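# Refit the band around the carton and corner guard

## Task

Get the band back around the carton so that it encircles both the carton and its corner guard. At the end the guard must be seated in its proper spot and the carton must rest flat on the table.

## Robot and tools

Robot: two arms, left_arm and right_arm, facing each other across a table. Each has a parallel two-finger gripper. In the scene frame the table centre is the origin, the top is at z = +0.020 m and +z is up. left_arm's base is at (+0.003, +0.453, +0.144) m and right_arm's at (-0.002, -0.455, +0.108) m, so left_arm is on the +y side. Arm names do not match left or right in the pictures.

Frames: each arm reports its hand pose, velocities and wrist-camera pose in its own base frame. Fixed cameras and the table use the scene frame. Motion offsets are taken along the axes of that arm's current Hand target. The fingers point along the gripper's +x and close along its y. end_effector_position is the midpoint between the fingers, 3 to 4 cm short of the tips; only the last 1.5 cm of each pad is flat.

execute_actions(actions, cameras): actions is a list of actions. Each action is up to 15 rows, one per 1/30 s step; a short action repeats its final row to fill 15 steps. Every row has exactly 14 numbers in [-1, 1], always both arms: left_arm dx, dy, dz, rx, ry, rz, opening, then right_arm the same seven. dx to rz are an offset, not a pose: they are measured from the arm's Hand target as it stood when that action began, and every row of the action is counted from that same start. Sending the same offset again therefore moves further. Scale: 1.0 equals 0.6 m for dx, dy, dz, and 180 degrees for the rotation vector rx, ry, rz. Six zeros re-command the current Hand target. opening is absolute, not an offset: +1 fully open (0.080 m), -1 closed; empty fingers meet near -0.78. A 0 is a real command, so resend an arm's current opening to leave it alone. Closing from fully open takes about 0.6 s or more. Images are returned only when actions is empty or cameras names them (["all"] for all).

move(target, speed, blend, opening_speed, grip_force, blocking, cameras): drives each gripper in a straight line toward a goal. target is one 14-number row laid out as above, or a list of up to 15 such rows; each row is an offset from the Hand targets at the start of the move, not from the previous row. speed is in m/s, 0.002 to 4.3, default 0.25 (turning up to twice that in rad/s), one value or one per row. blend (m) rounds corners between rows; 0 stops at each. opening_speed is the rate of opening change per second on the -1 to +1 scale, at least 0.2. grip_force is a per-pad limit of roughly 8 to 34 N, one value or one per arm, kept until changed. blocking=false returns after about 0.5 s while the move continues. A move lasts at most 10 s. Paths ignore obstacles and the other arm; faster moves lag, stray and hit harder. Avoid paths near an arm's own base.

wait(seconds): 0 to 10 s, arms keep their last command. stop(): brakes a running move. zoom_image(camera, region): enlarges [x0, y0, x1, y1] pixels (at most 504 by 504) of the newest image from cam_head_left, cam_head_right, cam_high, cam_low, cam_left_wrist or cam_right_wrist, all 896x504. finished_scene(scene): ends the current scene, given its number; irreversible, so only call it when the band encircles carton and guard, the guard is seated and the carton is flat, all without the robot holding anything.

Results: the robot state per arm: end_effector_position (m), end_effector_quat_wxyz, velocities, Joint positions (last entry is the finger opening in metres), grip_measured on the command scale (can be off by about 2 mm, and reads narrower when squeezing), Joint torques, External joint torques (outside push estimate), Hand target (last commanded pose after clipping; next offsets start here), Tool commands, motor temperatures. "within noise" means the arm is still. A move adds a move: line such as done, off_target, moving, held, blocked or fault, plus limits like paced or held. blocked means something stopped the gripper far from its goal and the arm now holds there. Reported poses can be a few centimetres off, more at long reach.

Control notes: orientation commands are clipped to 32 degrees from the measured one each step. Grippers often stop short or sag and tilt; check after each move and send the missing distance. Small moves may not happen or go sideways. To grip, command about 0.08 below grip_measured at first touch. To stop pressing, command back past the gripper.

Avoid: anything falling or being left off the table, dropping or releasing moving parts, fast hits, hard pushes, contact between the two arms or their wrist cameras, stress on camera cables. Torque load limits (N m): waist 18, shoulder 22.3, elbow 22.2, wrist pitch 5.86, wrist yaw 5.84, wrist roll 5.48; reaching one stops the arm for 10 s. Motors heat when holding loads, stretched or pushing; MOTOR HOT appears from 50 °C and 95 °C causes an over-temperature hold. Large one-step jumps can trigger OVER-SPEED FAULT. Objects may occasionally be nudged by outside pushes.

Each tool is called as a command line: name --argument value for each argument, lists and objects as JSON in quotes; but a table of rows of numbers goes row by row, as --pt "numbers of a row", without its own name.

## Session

execute_actions --actions '[]'

Scene clock: 0.00 s.
left_arm: end_effector_position=(+0.2450, -0.2521, +0.1755) grip_measured=+1.000 end_effector_quat_wxyz=(+0.549, +0.543, +0.261, -0.580) | right_arm: end_effector_position=(+0.3905, -0.0510, +0.3143) grip_measured=+1.000 end_effector_quat_wxyz=(+0.793, -0.240, +0.107, -0.550)
Joint positions: left_arm=[-0.744 1.554 1.347 -0.97 0.13 1.122 0.08] | right_arm=[0.257 1.733 1.063 1.317 1.413 -1.166 0.08]
Joint velocities: within noise
Joint torques (N m): no reading
External joint torques (N m): no reading
Motor temperatures (°C): left_arm=[31 32 31 33 33 32] | right_arm=[28 28 32 40 34 31]
Heat: left arm: hottest wrist pitch 33 °C (+0.0 °C/min); right arm: hottest wrist pitch 40 °C (+0.0 °C/min).
Hand target: left_arm +0.2454, -0.2526, +0.1781; +0.551, +0.543, +0.257, -0.579 | right_arm +0.3897, -0.0512, +0.3176; +0.794, -0.236, +0.103, -0.551
Tool commands: left_gripper/opening=+1.0 right_gripper/opening=+1.0
camera_calibration:
cam_left_wrist: T_world_to_cam=[[-0.910067, 0.300429, -0.285517, 0.353842], [0.289746, 0.953753, 0.0800178, 0.184367], [0.296352, -0.00990575, -0.955027, 0.170107], [0, 0, 0, 1]] pos_world=[0.218189, -0.280459, 0.248732]
cam_right_wrist: T_world_to_cam=[[-0.841164, -0.234243, 0.487415, 0.164554], [-0.518653, 0.0942662, -0.849772, 0.499266], [0.153106, -0.967597, -0.200784, 0.0354575], [0, 0, 0, 1]] pos_world=[0.391934, 0.0257902, 0.351176]

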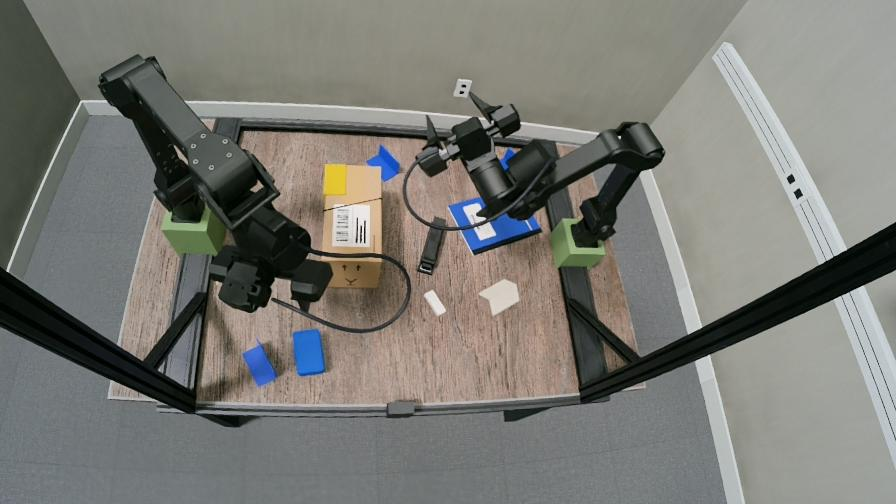

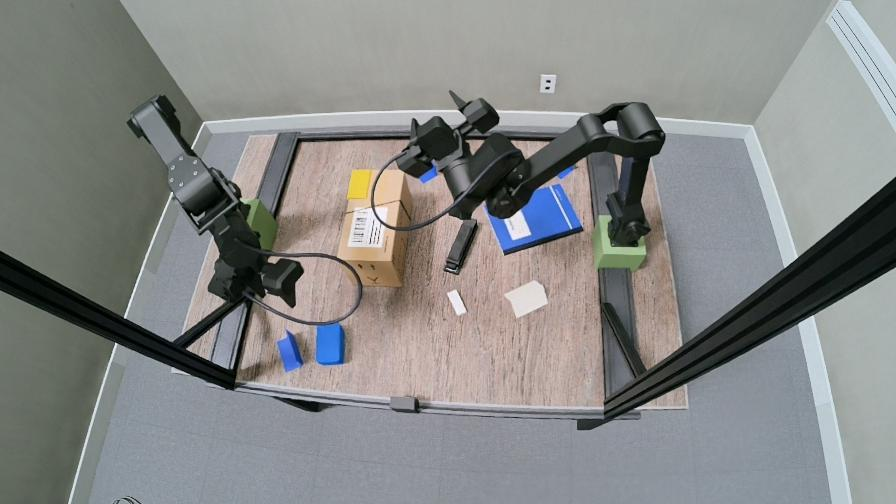

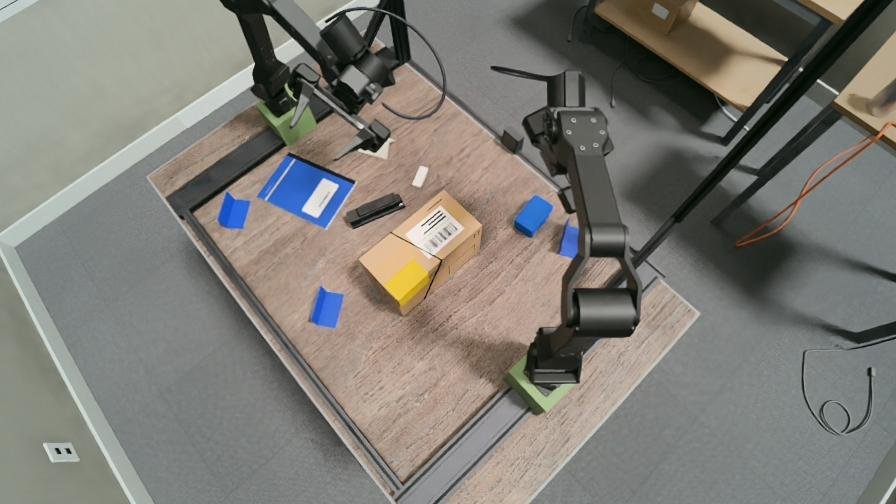

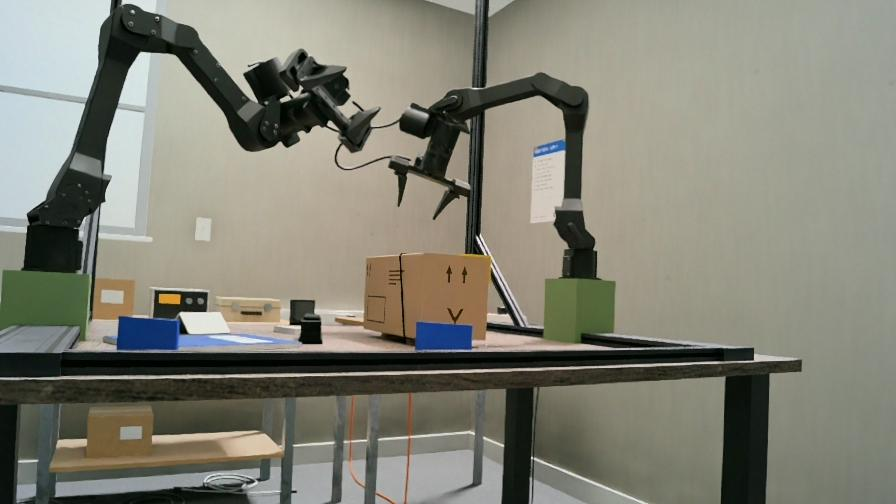

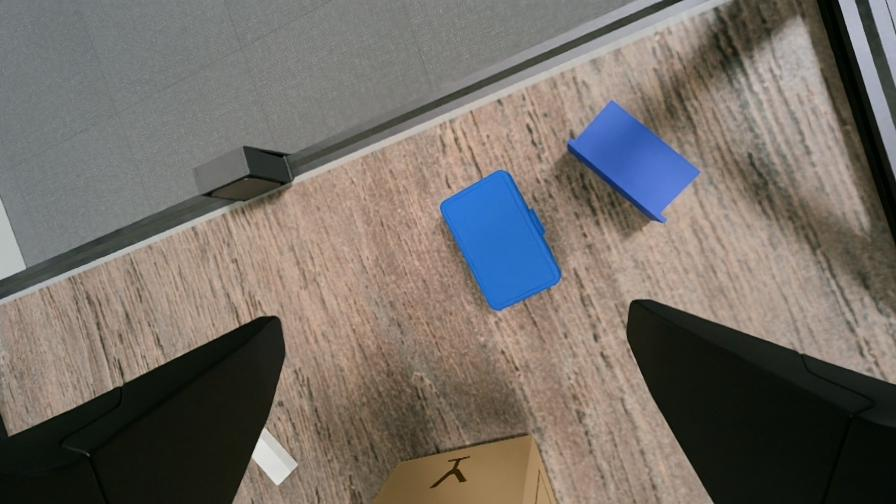

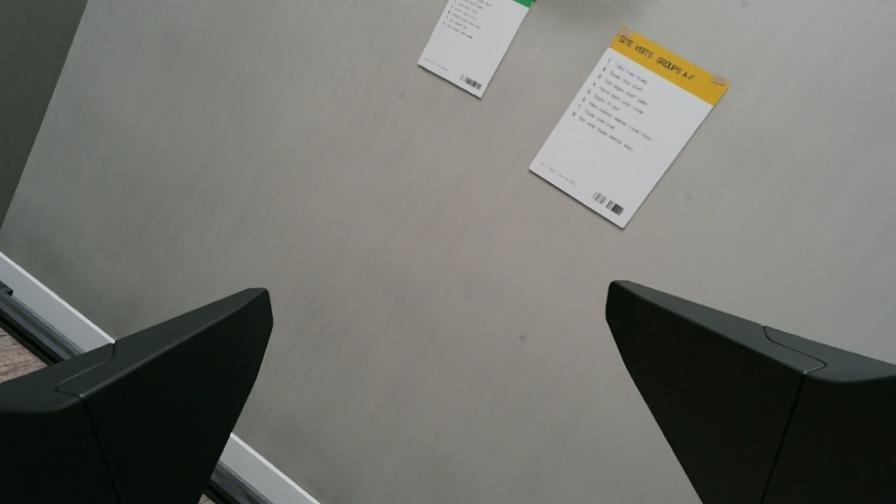

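zoom_image --camera "cam_high" --region '[340, 180, 500, 330]'

zoom_image --camera "cam_head_left" --region '[300, 150, 410, 300]'

zoom_image --camera "cam_head_right" --region '[320, 150, 440, 300]'

zoom_image --camera "cam_low" --region '[340, 230, 520, 360]'

Scaled by 3.150.

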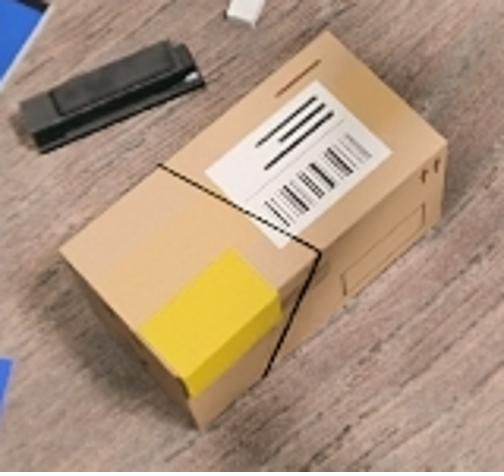

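Scaled by 3.360.

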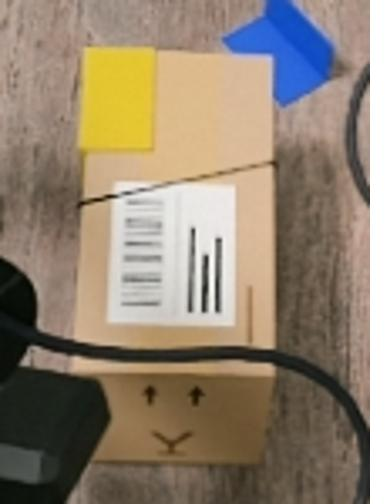

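Scaled by 3.360.

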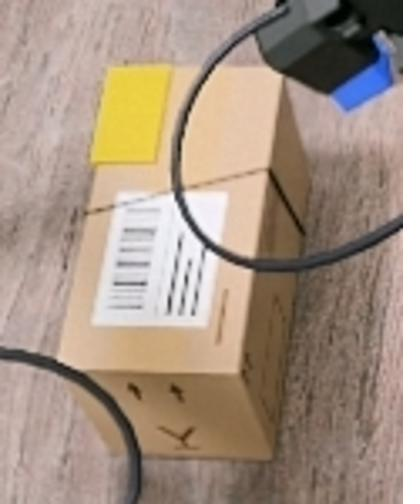

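Scaled by 2.800.

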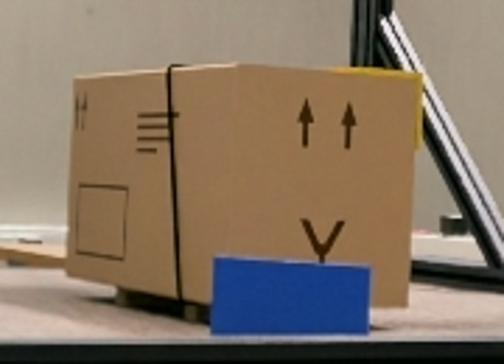

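move --target '[-0.1891, -0.18, -0.1742, -0.6276, 0.0187, 0.3401, 0.2, -0.249, -0.1, -0.2545, 0.0584, 0.0725, 0.4062, 1.0]' --speed 0.35 --cameras '["all"]'

Scene clock: 95.77 s.
left_arm: end_effector_position=(+0.1589, -0.0879, +0.2166) grip_measured=+0.203 end_effector_quat_wxyz=(+0.910, -0.073, +0.353, +0.204) | right_arm: end_effector_position=(+0.2206, +0.0303, +0.2011) grip_measured=+1.000 end_effector_quat_wxyz=(+0.966, +0.000, +0.259, +0.000)
Joint positions: left_arm=[-1.164 1.111 1.052 -1.555 -0.832 -1.615 0.044] | right_arm=[0.324 0.551 0.592 -0.589 0.279 0.166 0.08]
Joint torques (N m): left_arm=[-0.26 -1.47 5.58 -0.08 -0.6 -0.04] | right_arm=[-0.23 -1.1 5.95 1.1 0 -0.04]
External joint torques (N m): left_arm=[-0.25 0.51 0.33 -0.32 -0.13 -0.04] | right_arm=[-0.23 -0.88 -0.41 -0.41 -0.1 -0.05]
Motor temperatures (°C): left_arm=[31 38 35 35 33 32] | right_arm=[28 36 34 42 34 31]
Heat: left arm: hottest shoulder 38 °C (+2.0 °C/min); right arm: hottest wrist pitch 42 °C (+1.0 °C/min).
Hand target: left_arm +0.1600, -0.0901, +0.2200; +0.912, -0.076, +0.350, +0.202 | right_arm +0.2198, +0.0299, +0.2000; +0.966, +0.000, +0.259, +0.000
Off the commanded pose: left_arm 0.004 m, 1 deg | right_arm 0.001 m, 0 deg.
move: done
camera_calibration:
cam_left_wrist: T_world_to_cam=[[0.387125, -0.921716, -0.0239525, -0.132256], [-0.826519, -0.335393, -0.452082, 0.228709], [0.408657, 0.194809, -0.891655, 0.222837], [0, 0, 0, 1]] pos_world=[0.149168, -0.0886057, 0.298921]
cam_right_wrist: T_world_to_cam=[[-0.0467573, -0.998697, 0.0204325, 0.0376207], [-0.778747, 0.023634, -0.626892, 0.322058], [0.625593, -0.0452235, -0.778838, 0.101596], [0, 0, 0, 1]] pos_world=[0.189003, 0.0345548, 0.280254]

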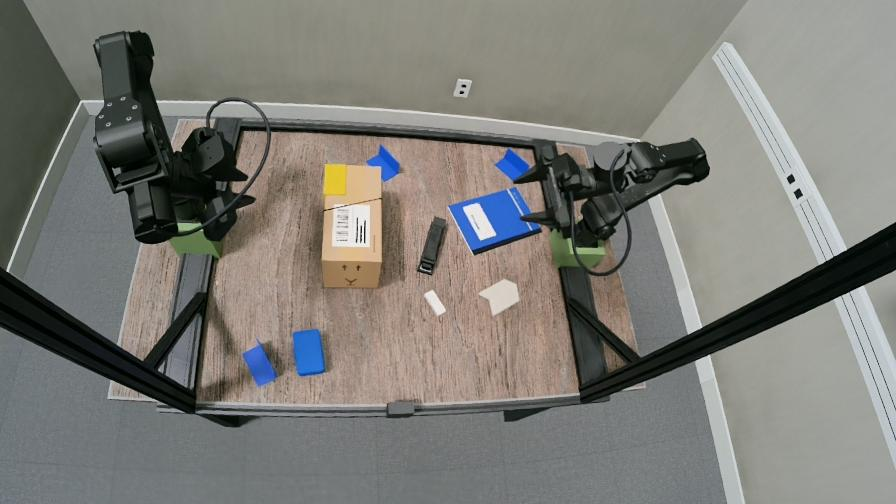

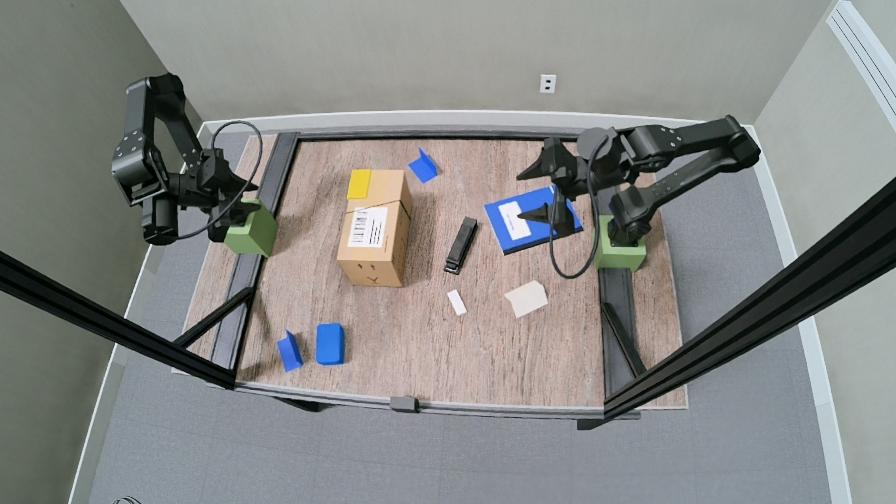

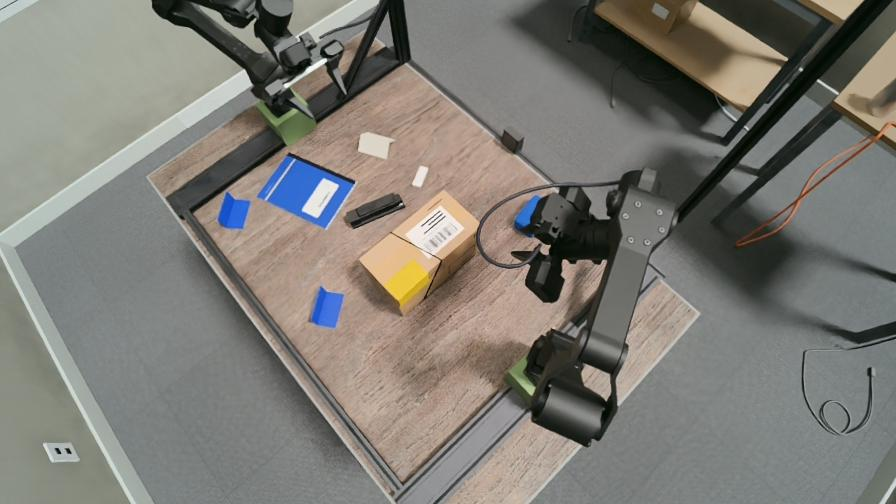

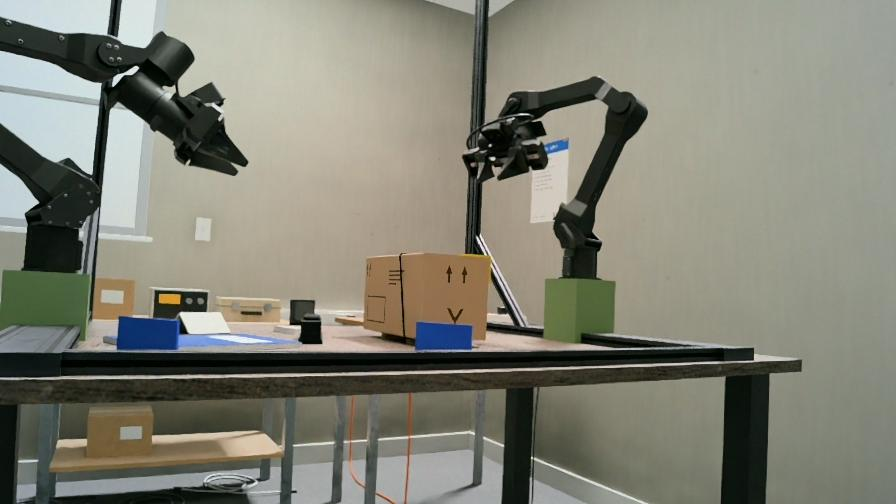

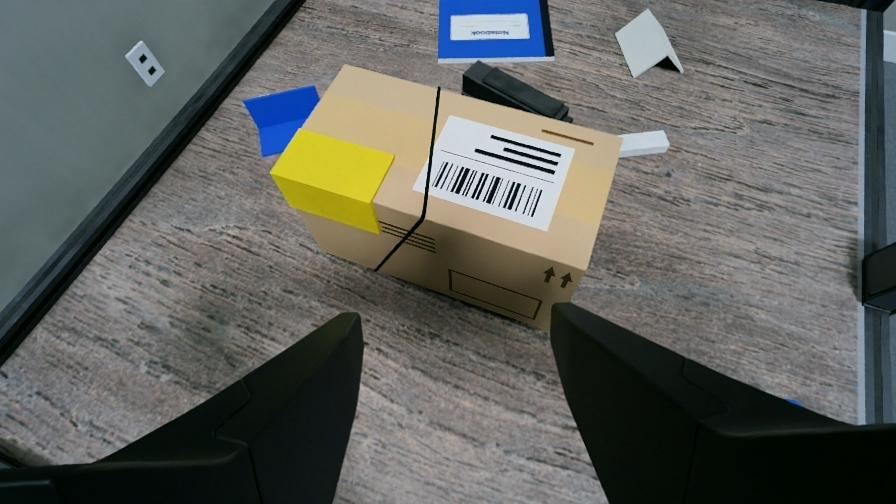

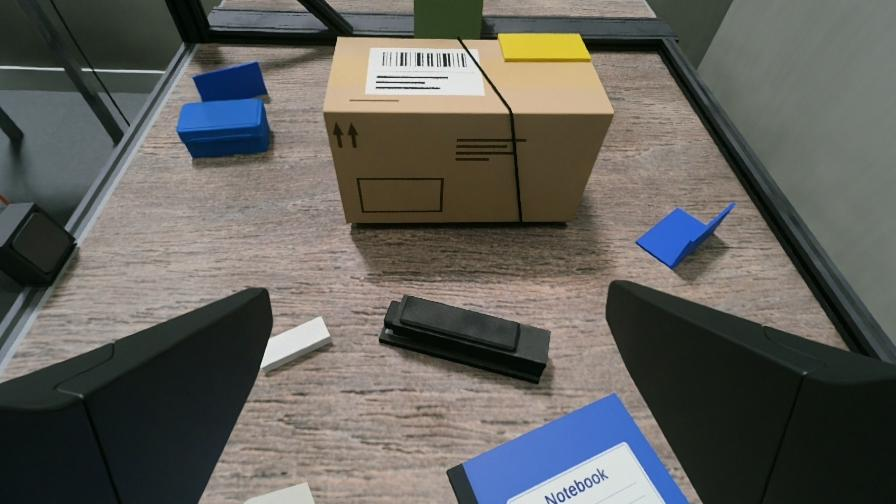

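zoom_image --camera "cam_left_wrist" --region '[260, 50, 640, 340]'

zoom_image --camera "cam_left_wrist" --region '[260, 110, 450, 290]'

zoom_image --camera "cam_right_wrist" --region '[310, 20, 630, 240]'

Scaled by 1.326.

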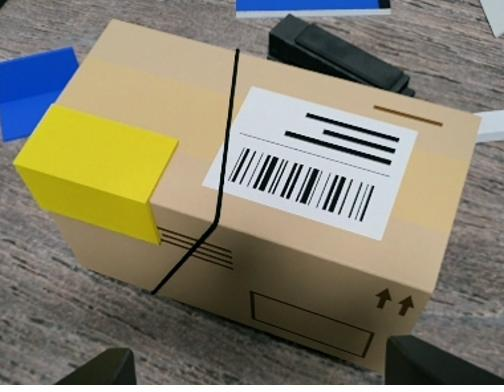

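Scaled by 2.653.

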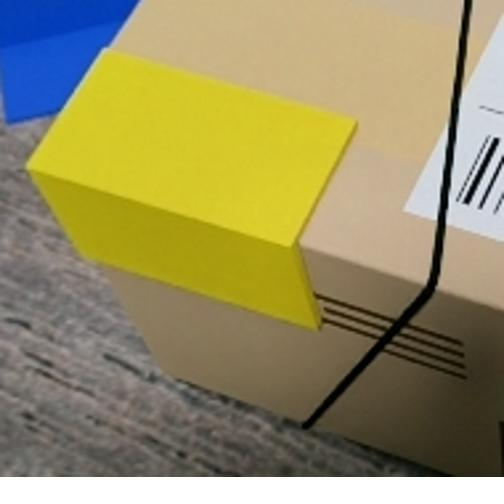

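Scaled by 1.575.

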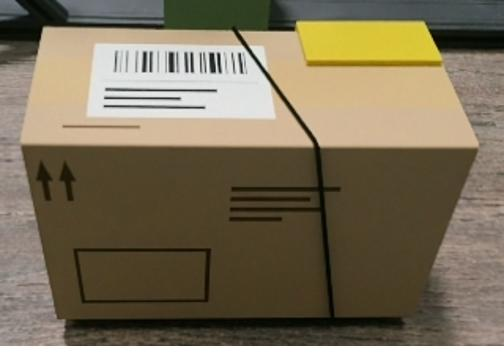

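move --target '[0.3717, 0.0427, 0.032, 0.0345, 0.2663, -0.0154, -0.25, 0, 0, 0, 0, 0, 0, 1.0]' --speed 0.3 --cameras '["cam_left_wrist", "cam_low"]'

Scene clock: 167.97 s.
left_arm: end_effector_position=(+0.3077, +0.0079, +0.0845) grip_measured=-0.247 end_effector_quat_wxyz=(+0.697, -0.111, +0.699, +0.114) | right_arm: end_effector_position=(+0.2206, +0.0302, +0.2011) grip_measured=+1.000 end_effector_quat_wxyz=(+0.966, +0.000, +0.259, +0.000)
Joint positions: left_arm=[0.024 1.737 1.252 -1.089 -0.003 -0.295 0.024] | right_arm=[0.323 0.551 0.592 -0.589 0.279 0.166 0.08]
Joint torques (N m): left_arm=[0.2 -5.58 5.63 0.03 0.01 0.09] | right_arm=[-0.23 -1.07 5.88 1.11 -0.01 -0.04]
External joint torques (N m): left_arm=[0.2 0.99 0.28 -0.29 0.03 0.09] | right_arm=[-0.24 -0.88 -0.39 -0.38 -0.1 -0.05]
Motor temperatures (°C): left_arm=[31 33 35 34 34 32] | right_arm=[28 30 35 46 34 31]
Heat: left arm: hottest elbow 35 °C (+0.0 °C/min); right arm: hottest wrist pitch 46 °C (+3.0 °C/min).
Hand target: left_arm +0.3113, +0.0084, +0.0853; +0.698, -0.112, +0.698, +0.113 | right_arm +0.2199, +0.0298, +0.2000; +0.966, +0.000, +0.259, +0.000
Off the commanded pose: left_arm 0.004 m, 0 deg | right_arm 0.001 m, 0 deg.
move: done
camera_calibration:
cam_left_wrist: T_world_to_cam=[[0.280104, -0.959831, 0.016314, -0.0749072], [-0.898616, -0.256186, 0.356172, 0.277309], [-0.337686, -0.114425, -0.934278, 0.261347], [0, 0, 0, 1]] pos_world=[0.358429, 0.029049, 0.146623]
Images, in order (width x height): cam_low 896x504, cam_left_wrist 896x504.

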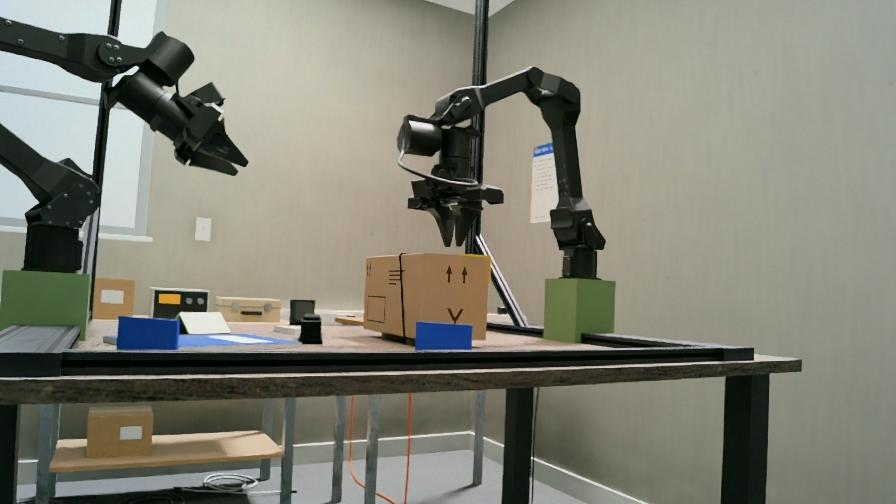

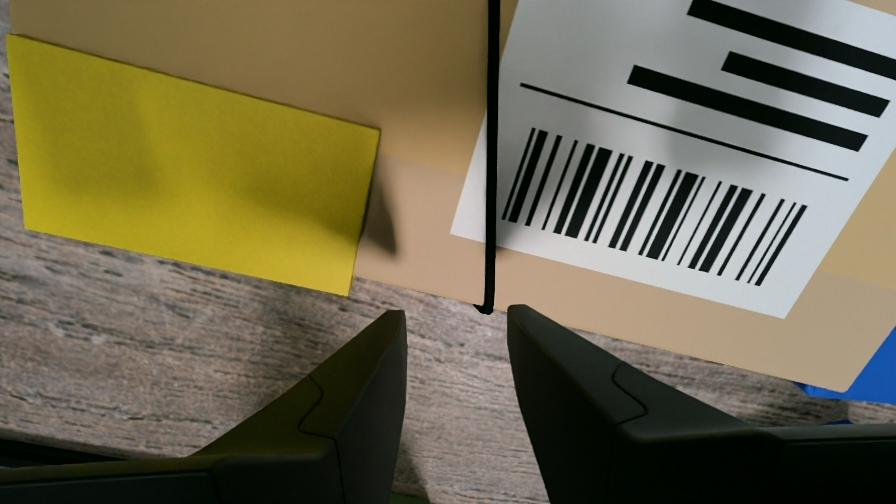

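move --pt "0.0605 -0.0175 0.0083 0 0 0 -0.25 0 0 0 0 0 0 1.0" --pt "0.0605 -0.0175 0.0083 0 0 0 -1.0 0 0 0 0 0 0 1.0" --speed '[0.07, 0.05]' --opening_speed 0.8 --cameras '["cam_left_wrist"]'

zoom_image --camera "cam_left_wrist" --region '[350, 200, 560, 400]'

Scene clock: 181.30 s.
left_arm: end_effector_position=(+0.3227, +0.0003, +0.0603) grip_measured=-0.764 end_effector_quat_wxyz=(+0.709, -0.112, +0.687, +0.111) | right_arm: end_effector_position=(+0.2206, +0.0302, +0.2011) grip_measured=+1.000 end_effector_quat_wxyz=(+0.966, +0.000, +0.259, +0.000)
Joint positions: left_arm=[-0.001 1.791 1.217 -0.966 -0.003 -0.318 0.001] | right_arm=[0.323 0.551 0.592 -0.589 0.279 0.166 0.08]
Joint torques (N m): left_arm=[0.03 -4.18 2.21 0.8 0.03 -0.02] | right_arm=[-0.23 -1.11 5.94 1.11 -0.02 -0.05]
External joint torques (N m): left_arm=[-0.01 2.68 -3.11 0.39 0.06 -0.02] | right_arm=[-0.22 -0.92 -0.36 -0.38 -0.11 -0.05]
Heat: left arm: hottest elbow 36 °C (+2.0 °C/min); right arm: hottest wrist pitch 47 °C (+2.0 °C/min).
Hand target: left_arm +0.3192, +0.0001, +0.0490; +0.698, -0.112, +0.698, +0.113 | right_arm +0.2199, +0.0298, +0.2000; +0.966, +0.000, +0.259, +0.000
Off the commanded pose: left_arm 0.012 m, 2 deg | right_arm 0.001 m, 0 deg.
move: off_target (left_arm); target 2's new opening was sent with left_arm's hand 0.012 m and 1 deg from that target
camera_calibration:
cam_left_wrist: T_world_to_cam=[[0.277209, -0.960487, 0.0249075, -0.0856463], [-0.910677, -0.254393, 0.325502, 0.303278], [-0.306304, -0.112915, -0.945213, 0.233413], [0, 0, 0, 1]] pos_world=[0.371426, 0.0212453, 0.12404]
Images, in order (width x height): cam_left_wrist 896x504.

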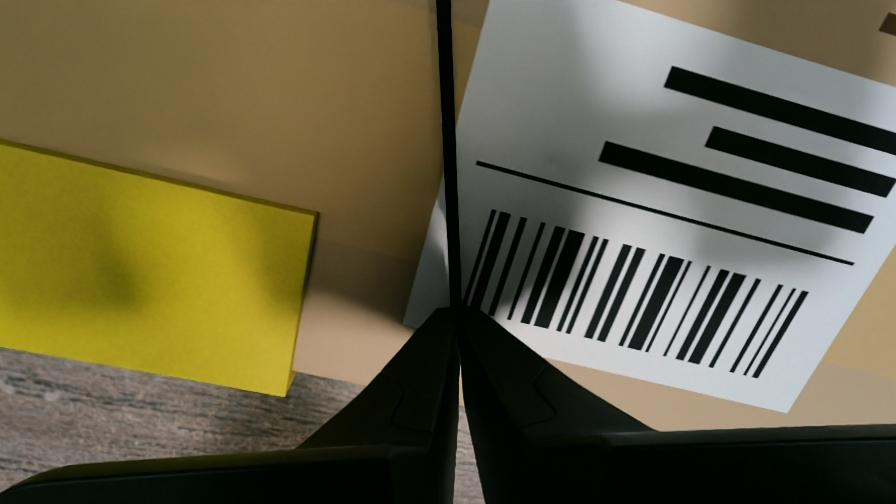

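Scaled by 2.400.

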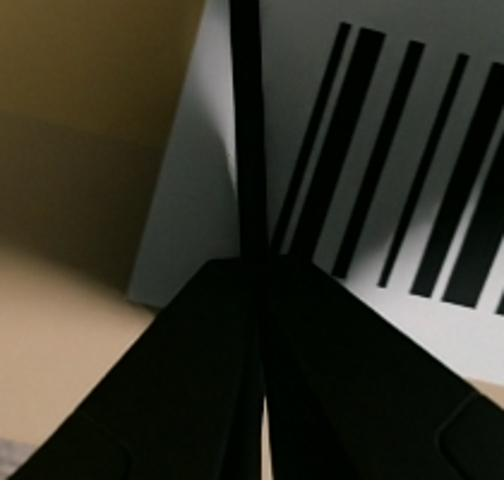

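move --pt "-0.0167 0 0 0 0 0 -1.0 0 0 0 0 0 0 1.0" --pt "-0.0792 0.0357 -0.0893 0 0 0 -1.0 0 0 0 0 0 0 1.0" --speed 0.06 --blend '[0.004, 0]' --cameras '["cam_left_wrist", "cam_low"]'

zoom_image --camera "cam_low" --region '[360, 190, 500, 350]'

Scene clock: 209.03 s.
left_arm: end_effector_position=(+0.2708, +0.0056, +0.0939) grip_measured=-0.764 end_effector_quat_wxyz=(+0.703, -0.112, +0.692, +0.116) | right_arm: end_effector_position=(+0.2206, +0.0302, +0.2011) grip_measured=+1.000 end_effector_quat_wxyz=(+0.966, +0.000, +0.259, +0.000)
Joint positions: left_arm=[0.016 1.578 1.116 -1.095 -0.008 -0.309 0.001] | right_arm=[0.323 0.551 0.592 -0.589 0.279 0.166 0.08]
Joint torques (N m): left_arm=[-0.21 -7.91 2.3 -1.43 0.17 0.1] | right_arm=[-0.22 -1.14 5.88 1.12 0 -0.05]
External joint torques (N m): left_arm=[-0.17 -2.4 -3.09 -1.76 0.19 0.09] | right_arm=[-0.21 -0.95 -0.41 -0.37 -0.1 -0.05]
Heat: left arm: hottest shoulder 34 °C (+0.0 °C/min); right arm: hottest wrist pitch 47 °C (+1.0 °C/min).
Hand target: left_arm +0.2616, +0.0035, +0.0965; +0.698, -0.112, +0.698, +0.113 | right_arm +0.2199, +0.0298, +0.2000; +0.966, +0.000, +0.259, +0.000
Off the commanded pose: left_arm 0.010 m, 1 deg | right_arm 0.001 m, 0 deg.
move: off_target (left_arm); blend cut to 0 m at target 1
camera_calibration:
cam_left_wrist: T_world_to_cam=[[0.284645, -0.958511, 0.015262, -0.068088], [-0.90313, -0.262792, 0.339553, 0.243137], [-0.321455, -0.110436, -0.940463, 0.253553], [0, 0, 0, 1]] pos_world=[0.320471, 0.0266327, 0.156938]
Images, in order (width x height): cam_low 896x504, cam_left_wrist 896x504.

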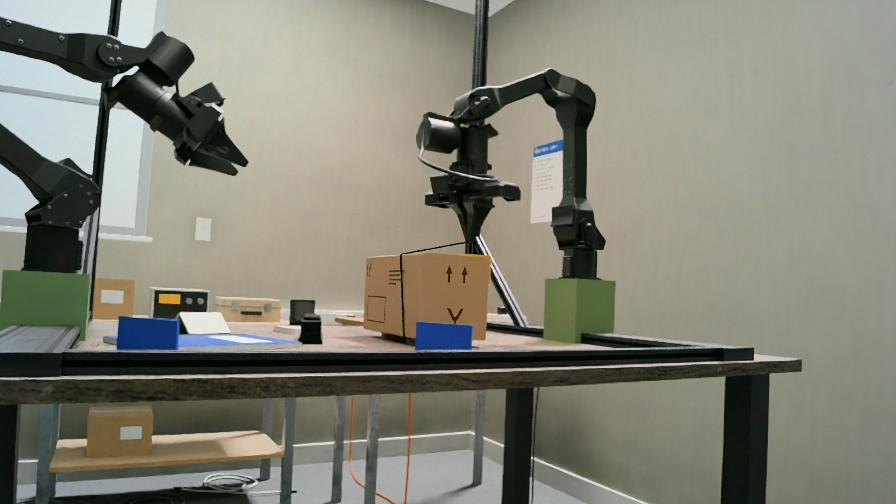

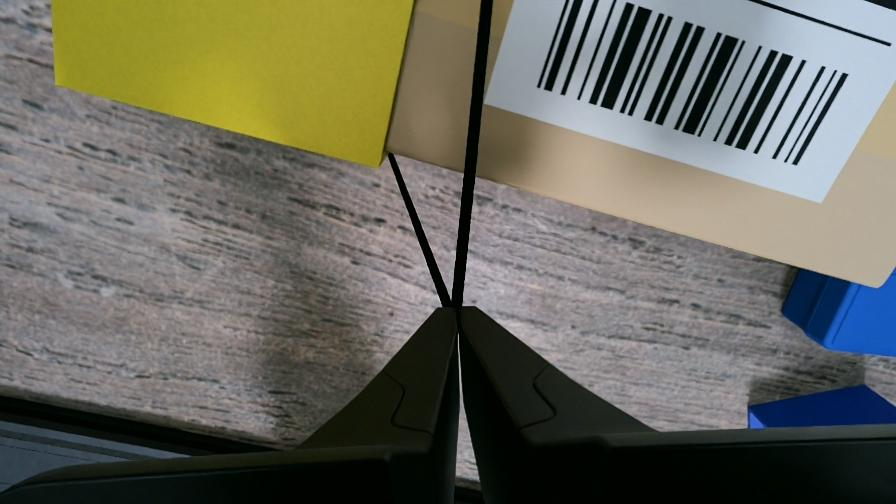

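Scaled by 3.150.

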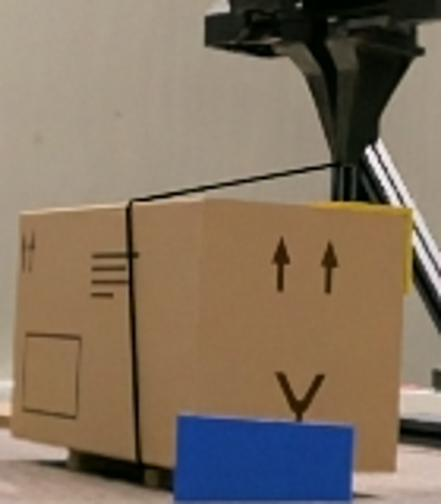

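move --target '[0, 0.1745, 0.043, 0.0867, 0, 0, -1.0, 0, 0, 0, 0, 0, 0, 1.0]' --speed 0.08 --cameras '["cam_left_wrist", "cam_low", "cam_right_wrist"]'

zoom_image --camera "cam_right_wrist" --region '[310, 20, 630, 240]'

Scene clock: 222.40 s.
left_arm: end_effector_position=(+0.2589, +0.1038, +0.0950) grip_measured=-0.764 end_effector_quat_wxyz=(+0.715, -0.016, +0.699, +0.005) | right_arm: end_effector_position=(+0.2206, +0.0302, +0.2011) grip_measured=+1.000 end_effector_quat_wxyz=(+0.966, +0.000, +0.259, +0.000)
Joint positions: left_arm=[0.393 1.606 1.149 -1.099 0.022 0.363 0.001] | right_arm=[0.323 0.551 0.592 -0.589 0.279 0.166 0.08]
Joint torques (N m): left_arm=[1.61 -5.52 4.99 -1.25 -0.71 0.12] | right_arm=[-0.23 -1.07 5.88 1.11 -0.01 -0.05]
External joint torques (N m): left_arm=[1.6 0.16 -0.41 -1.6 -0.73 0.12] | right_arm=[-0.22 -0.83 -0.49 -0.41 -0.11 -0.05]
Heat: left arm: hottest shoulder 36 °C (+3.0 °C/min); right arm: hottest wrist pitch 47 °C (+1.0 °C/min).
Hand target: left_arm +0.2533, +0.1111, +0.0966; +0.707, -0.016, +0.707, +0.017 | right_arm +0.2199, +0.0298, +0.2000; +0.966, +0.000, +0.259, +0.000
Off the commanded pose: left_arm 0.009 m, 2 deg | right_arm 0.001 m, 0 deg.
move: off_target (left_arm)
camera_calibration:
cam_left_wrist: T_world_to_cam=[[-0.00600236, -0.999395, 0.0342529, 0.107098], [-0.942666, 0.0170851, 0.333301, 0.239607], [-0.333684, -0.0302884, -0.942198, 0.256587], [0, 0, 0, 1]] pos_world=[0.312131, 0.110711, 0.158226]
cam_right_wrist: T_world_to_cam=[[-0.0471779, -0.998677, 0.0204784, 0.037588], [-0.778728, 0.0239324, -0.626906, 0.32205], [0.625586, -0.0455232, -0.778826, 0.1016], [0, 0, 0, 1]] pos_world=[0.189003, 0.034456, 0.280254]
Images, in order (width x height): cam_low 896x504, cam_left_wrist 896x504, cam_right_wrist 896x504.

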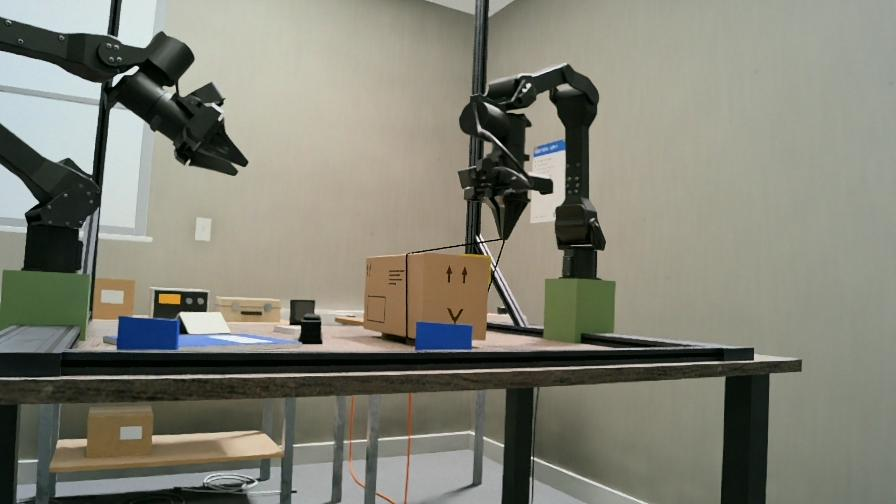

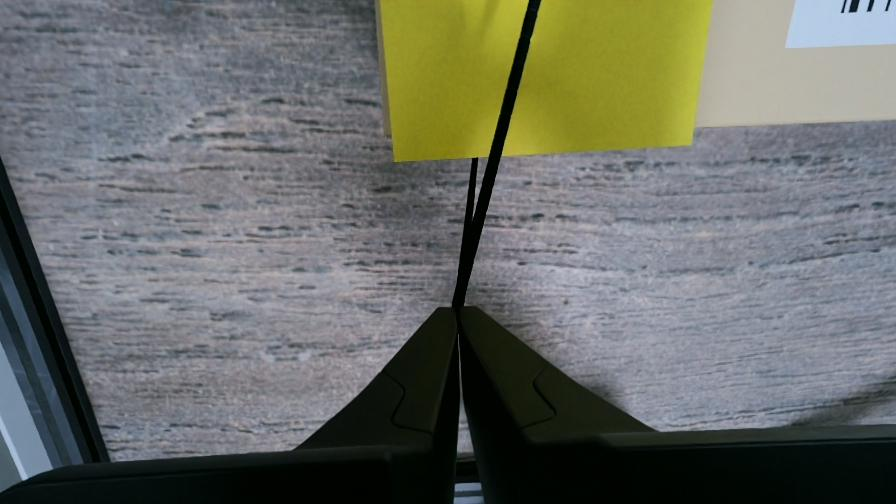

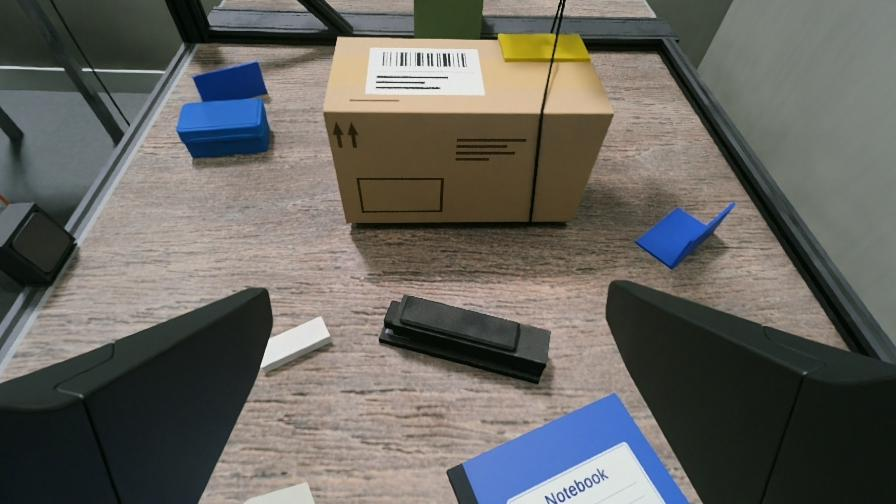

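Scaled by 1.575.

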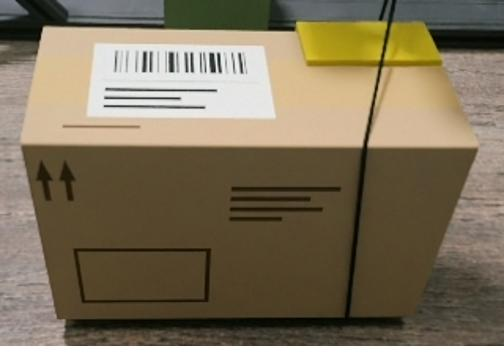

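move --pt "0 -0.0553 0.0028 0 0 0 -1.0 0 0 0 0 0 0 1.0" --pt "0.0602 -0.0565 0.102 0 0 0 -1.0 0 0 0 0 0 0 1.0" --pt "0.0602 -0.0565 0.102 0 0 0 -0.3 0 0 0 0 0 0 1.0" --pt "-0.0231 -0.0565 0.102 0 0 0 -0.3 0 0 0 0 0 0 1.0" --speed '[0.08, 0.06, 0.05, 0.12]' --blend '[0.005, 0, 0, 0]' --opening_speed 0.8 --cameras '["cam_left_wrist", "cam_low", "cam_right_wrist"]'

zoom_image --camera "cam_right_wrist" --region '[310, 20, 630, 240]'

zoom_image --camera "cam_left_wrist" --region '[200, 0, 700, 400]'

Scene clock: 262.03 s.
left_arm: end_effector_position=(+0.3123, +0.0800, +0.1026) grip_measured=-0.303 end_effector_quat_wxyz=(+0.697, -0.018, +0.716, +0.015) | right_arm: end_effector_position=(+0.2206, +0.0302, +0.2011) grip_measured=+1.000 end_effector_quat_wxyz=(+0.966, +0.000, +0.259, +0.000)
Joint positions: left_arm=[0.249 1.797 1.397 -1.198 -0.003 0.202 0.021] | right_arm=[0.323 0.551 0.592 -0.589 0.279 0.166 0.08]
Joint torques (N m): left_arm=[-0.15 -8.36 5.76 -0.01 0.02 -0.02] | right_arm=[-0.17 -1.08 5.91 1.12 -0.01 -0.04]
External joint torques (N m): left_arm=[-0.15 -1.41 0.42 -0.29 0.02 -0.02] | right_arm=[-0.16 -0.86 -0.4 -0.38 -0.11 -0.04]
Heat: left arm: hottest shoulder 36 °C (+2.0 °C/min); right arm: hottest wrist pitch 47 °C (+0.0 °C/min).
Hand target: left_arm +0.3159, +0.0800, +0.1104; +0.707, -0.016, +0.707, +0.017 | right_arm +0.2199, +0.0298, +0.2000; +0.966, +0.000, +0.259, +0.000
Off the commanded pose: left_arm 0.009 m, 2 deg | right_arm 0.001 m, 0 deg.
move: off_target (left_arm); target 3's new opening was sent with left_arm's hand 0.010 m and 1 deg from that target
camera_calibration:
cam_left_wrist: T_world_to_cam=[[0.0120469, -0.999655, 0.0233192, 0.0788175], [-0.925355, -0.00230821, 0.379096, 0.279205], [-0.378911, -0.0261455, -0.925064, 0.292823], [0, 0, 0, 1]] pos_world=[0.368368, 0.0870908, 0.163197]
cam_right_wrist: T_world_to_cam=[[-0.0471779, -0.998677, 0.0204784, 0.037588], [-0.778728, 0.0239324, -0.626906, 0.32205], [0.625586, -0.0455232, -0.778826, 0.1016], [0, 0, 0, 1]] pos_world=[0.189003, 0.034456, 0.280254]
Images, in order (width x height): cam_low 896x504, cam_left_wrist 896x504, cam_right_wrist 896x504.

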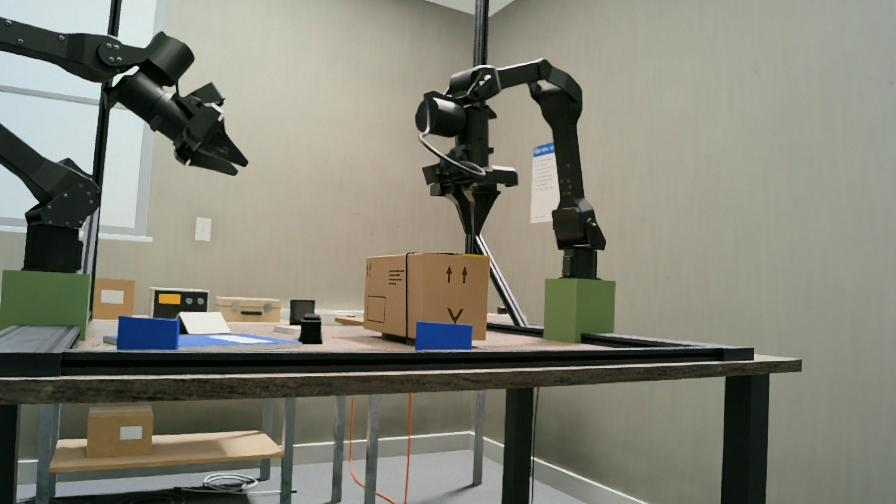

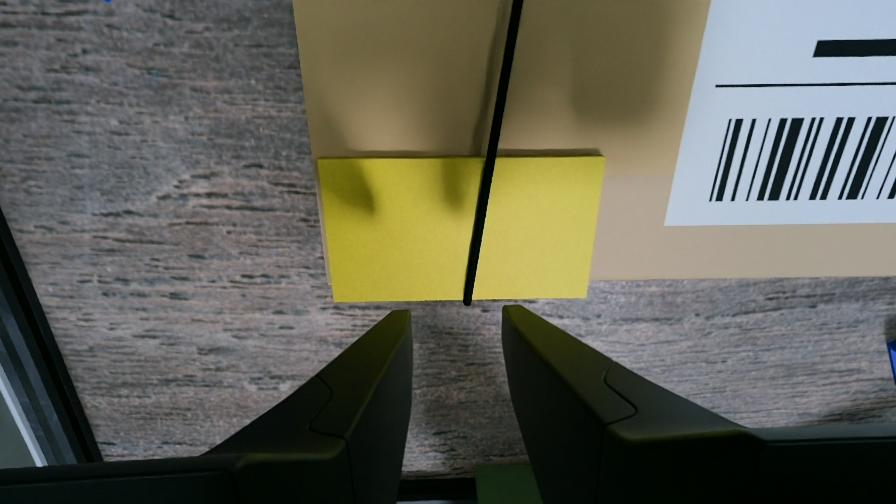

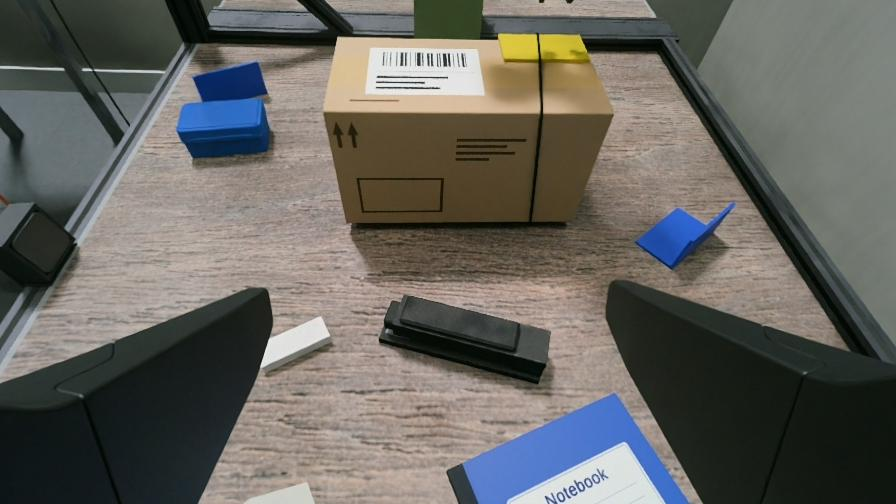

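Scaled by 1.575.

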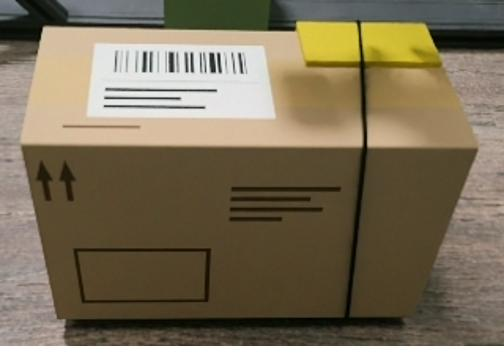

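Scaled by 1.008.

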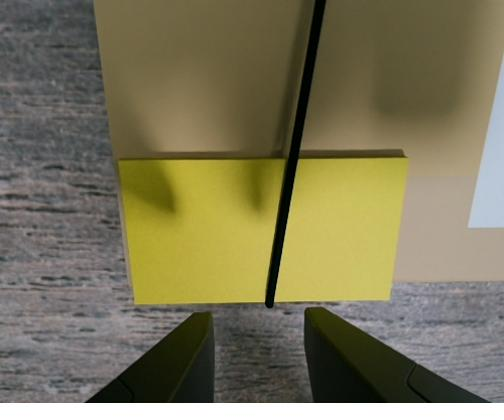

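move --target '[0.034, -0.033, 0.1363, 0, 0, 0, -0.3, 0, 0, 0, 0, 0, 0, 1.0]' --speed 0.2 --cameras '["cam_left_wrist"]'

Scene clock: 276.13 s.
left_arm: end_effector_position=(+0.3954, +0.0639, +0.0909) grip_measured=-0.303 end_effector_quat_wxyz=(+0.706, -0.015, +0.707, +0.017) | right_arm: end_effector_position=(+0.2206, +0.0302, +0.2011) grip_measured=+1.000 end_effector_quat_wxyz=(+0.966, +0.000, +0.259, +0.000)
Joint positions: left_arm=[0.159 2.084 1.747 -1.235 -0.002 0.114 0.021] | right_arm=[0.323 0.551 0.592 -0.589 0.279 0.166 0.08]
Joint torques (N m): left_arm=[-0.02 -7.71 5.79 0.02 0 -0.03] | right_arm=[-0.28 -1.1 5.88 1.1 -0.01 -0.05]
External joint torques (N m): left_arm=[-0.09 1.27 0.39 -0.29 0.01 -0.03] | right_arm=[-0.3 -0.94 -0.36 -0.38 -0.1 -0.05]
Heat: left arm: hottest shoulder 37 °C (+2.0 °C/min); right arm: hottest wrist pitch 47 °C (+0.0 °C/min).
Hand target: left_arm +0.3986, +0.0641, +0.0900; +0.707, -0.016, +0.707, +0.017 | right_arm +0.2199, +0.0298, +0.2000; +0.966, +0.000, +0.259, +0.000
Off the commanded pose: left_arm 0.003 m, 0 deg | right_arm 0.001 m, 0 deg.
move: done
camera_calibration:
cam_left_wrist: T_world_to_cam=[[0.010076, -0.999796, 0.0175034, 0.0633437], [-0.93471, -0.00319817, 0.355397, 0.366452], [-0.355268, -0.0199416, -0.934552, 0.304282], [0, 0, 0, 1]] pos_world=[0.44999, 0.0705706, 0.153023]
Images, in order (width x height): cam_left_wrist 896x504.

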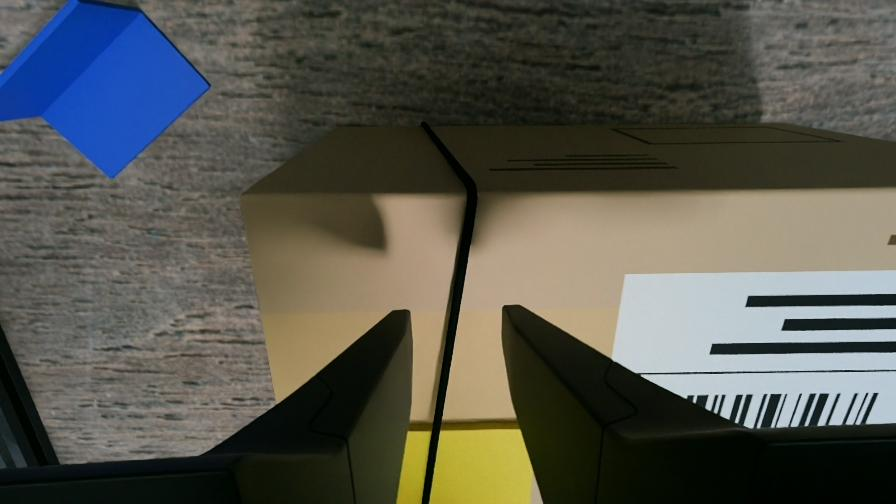

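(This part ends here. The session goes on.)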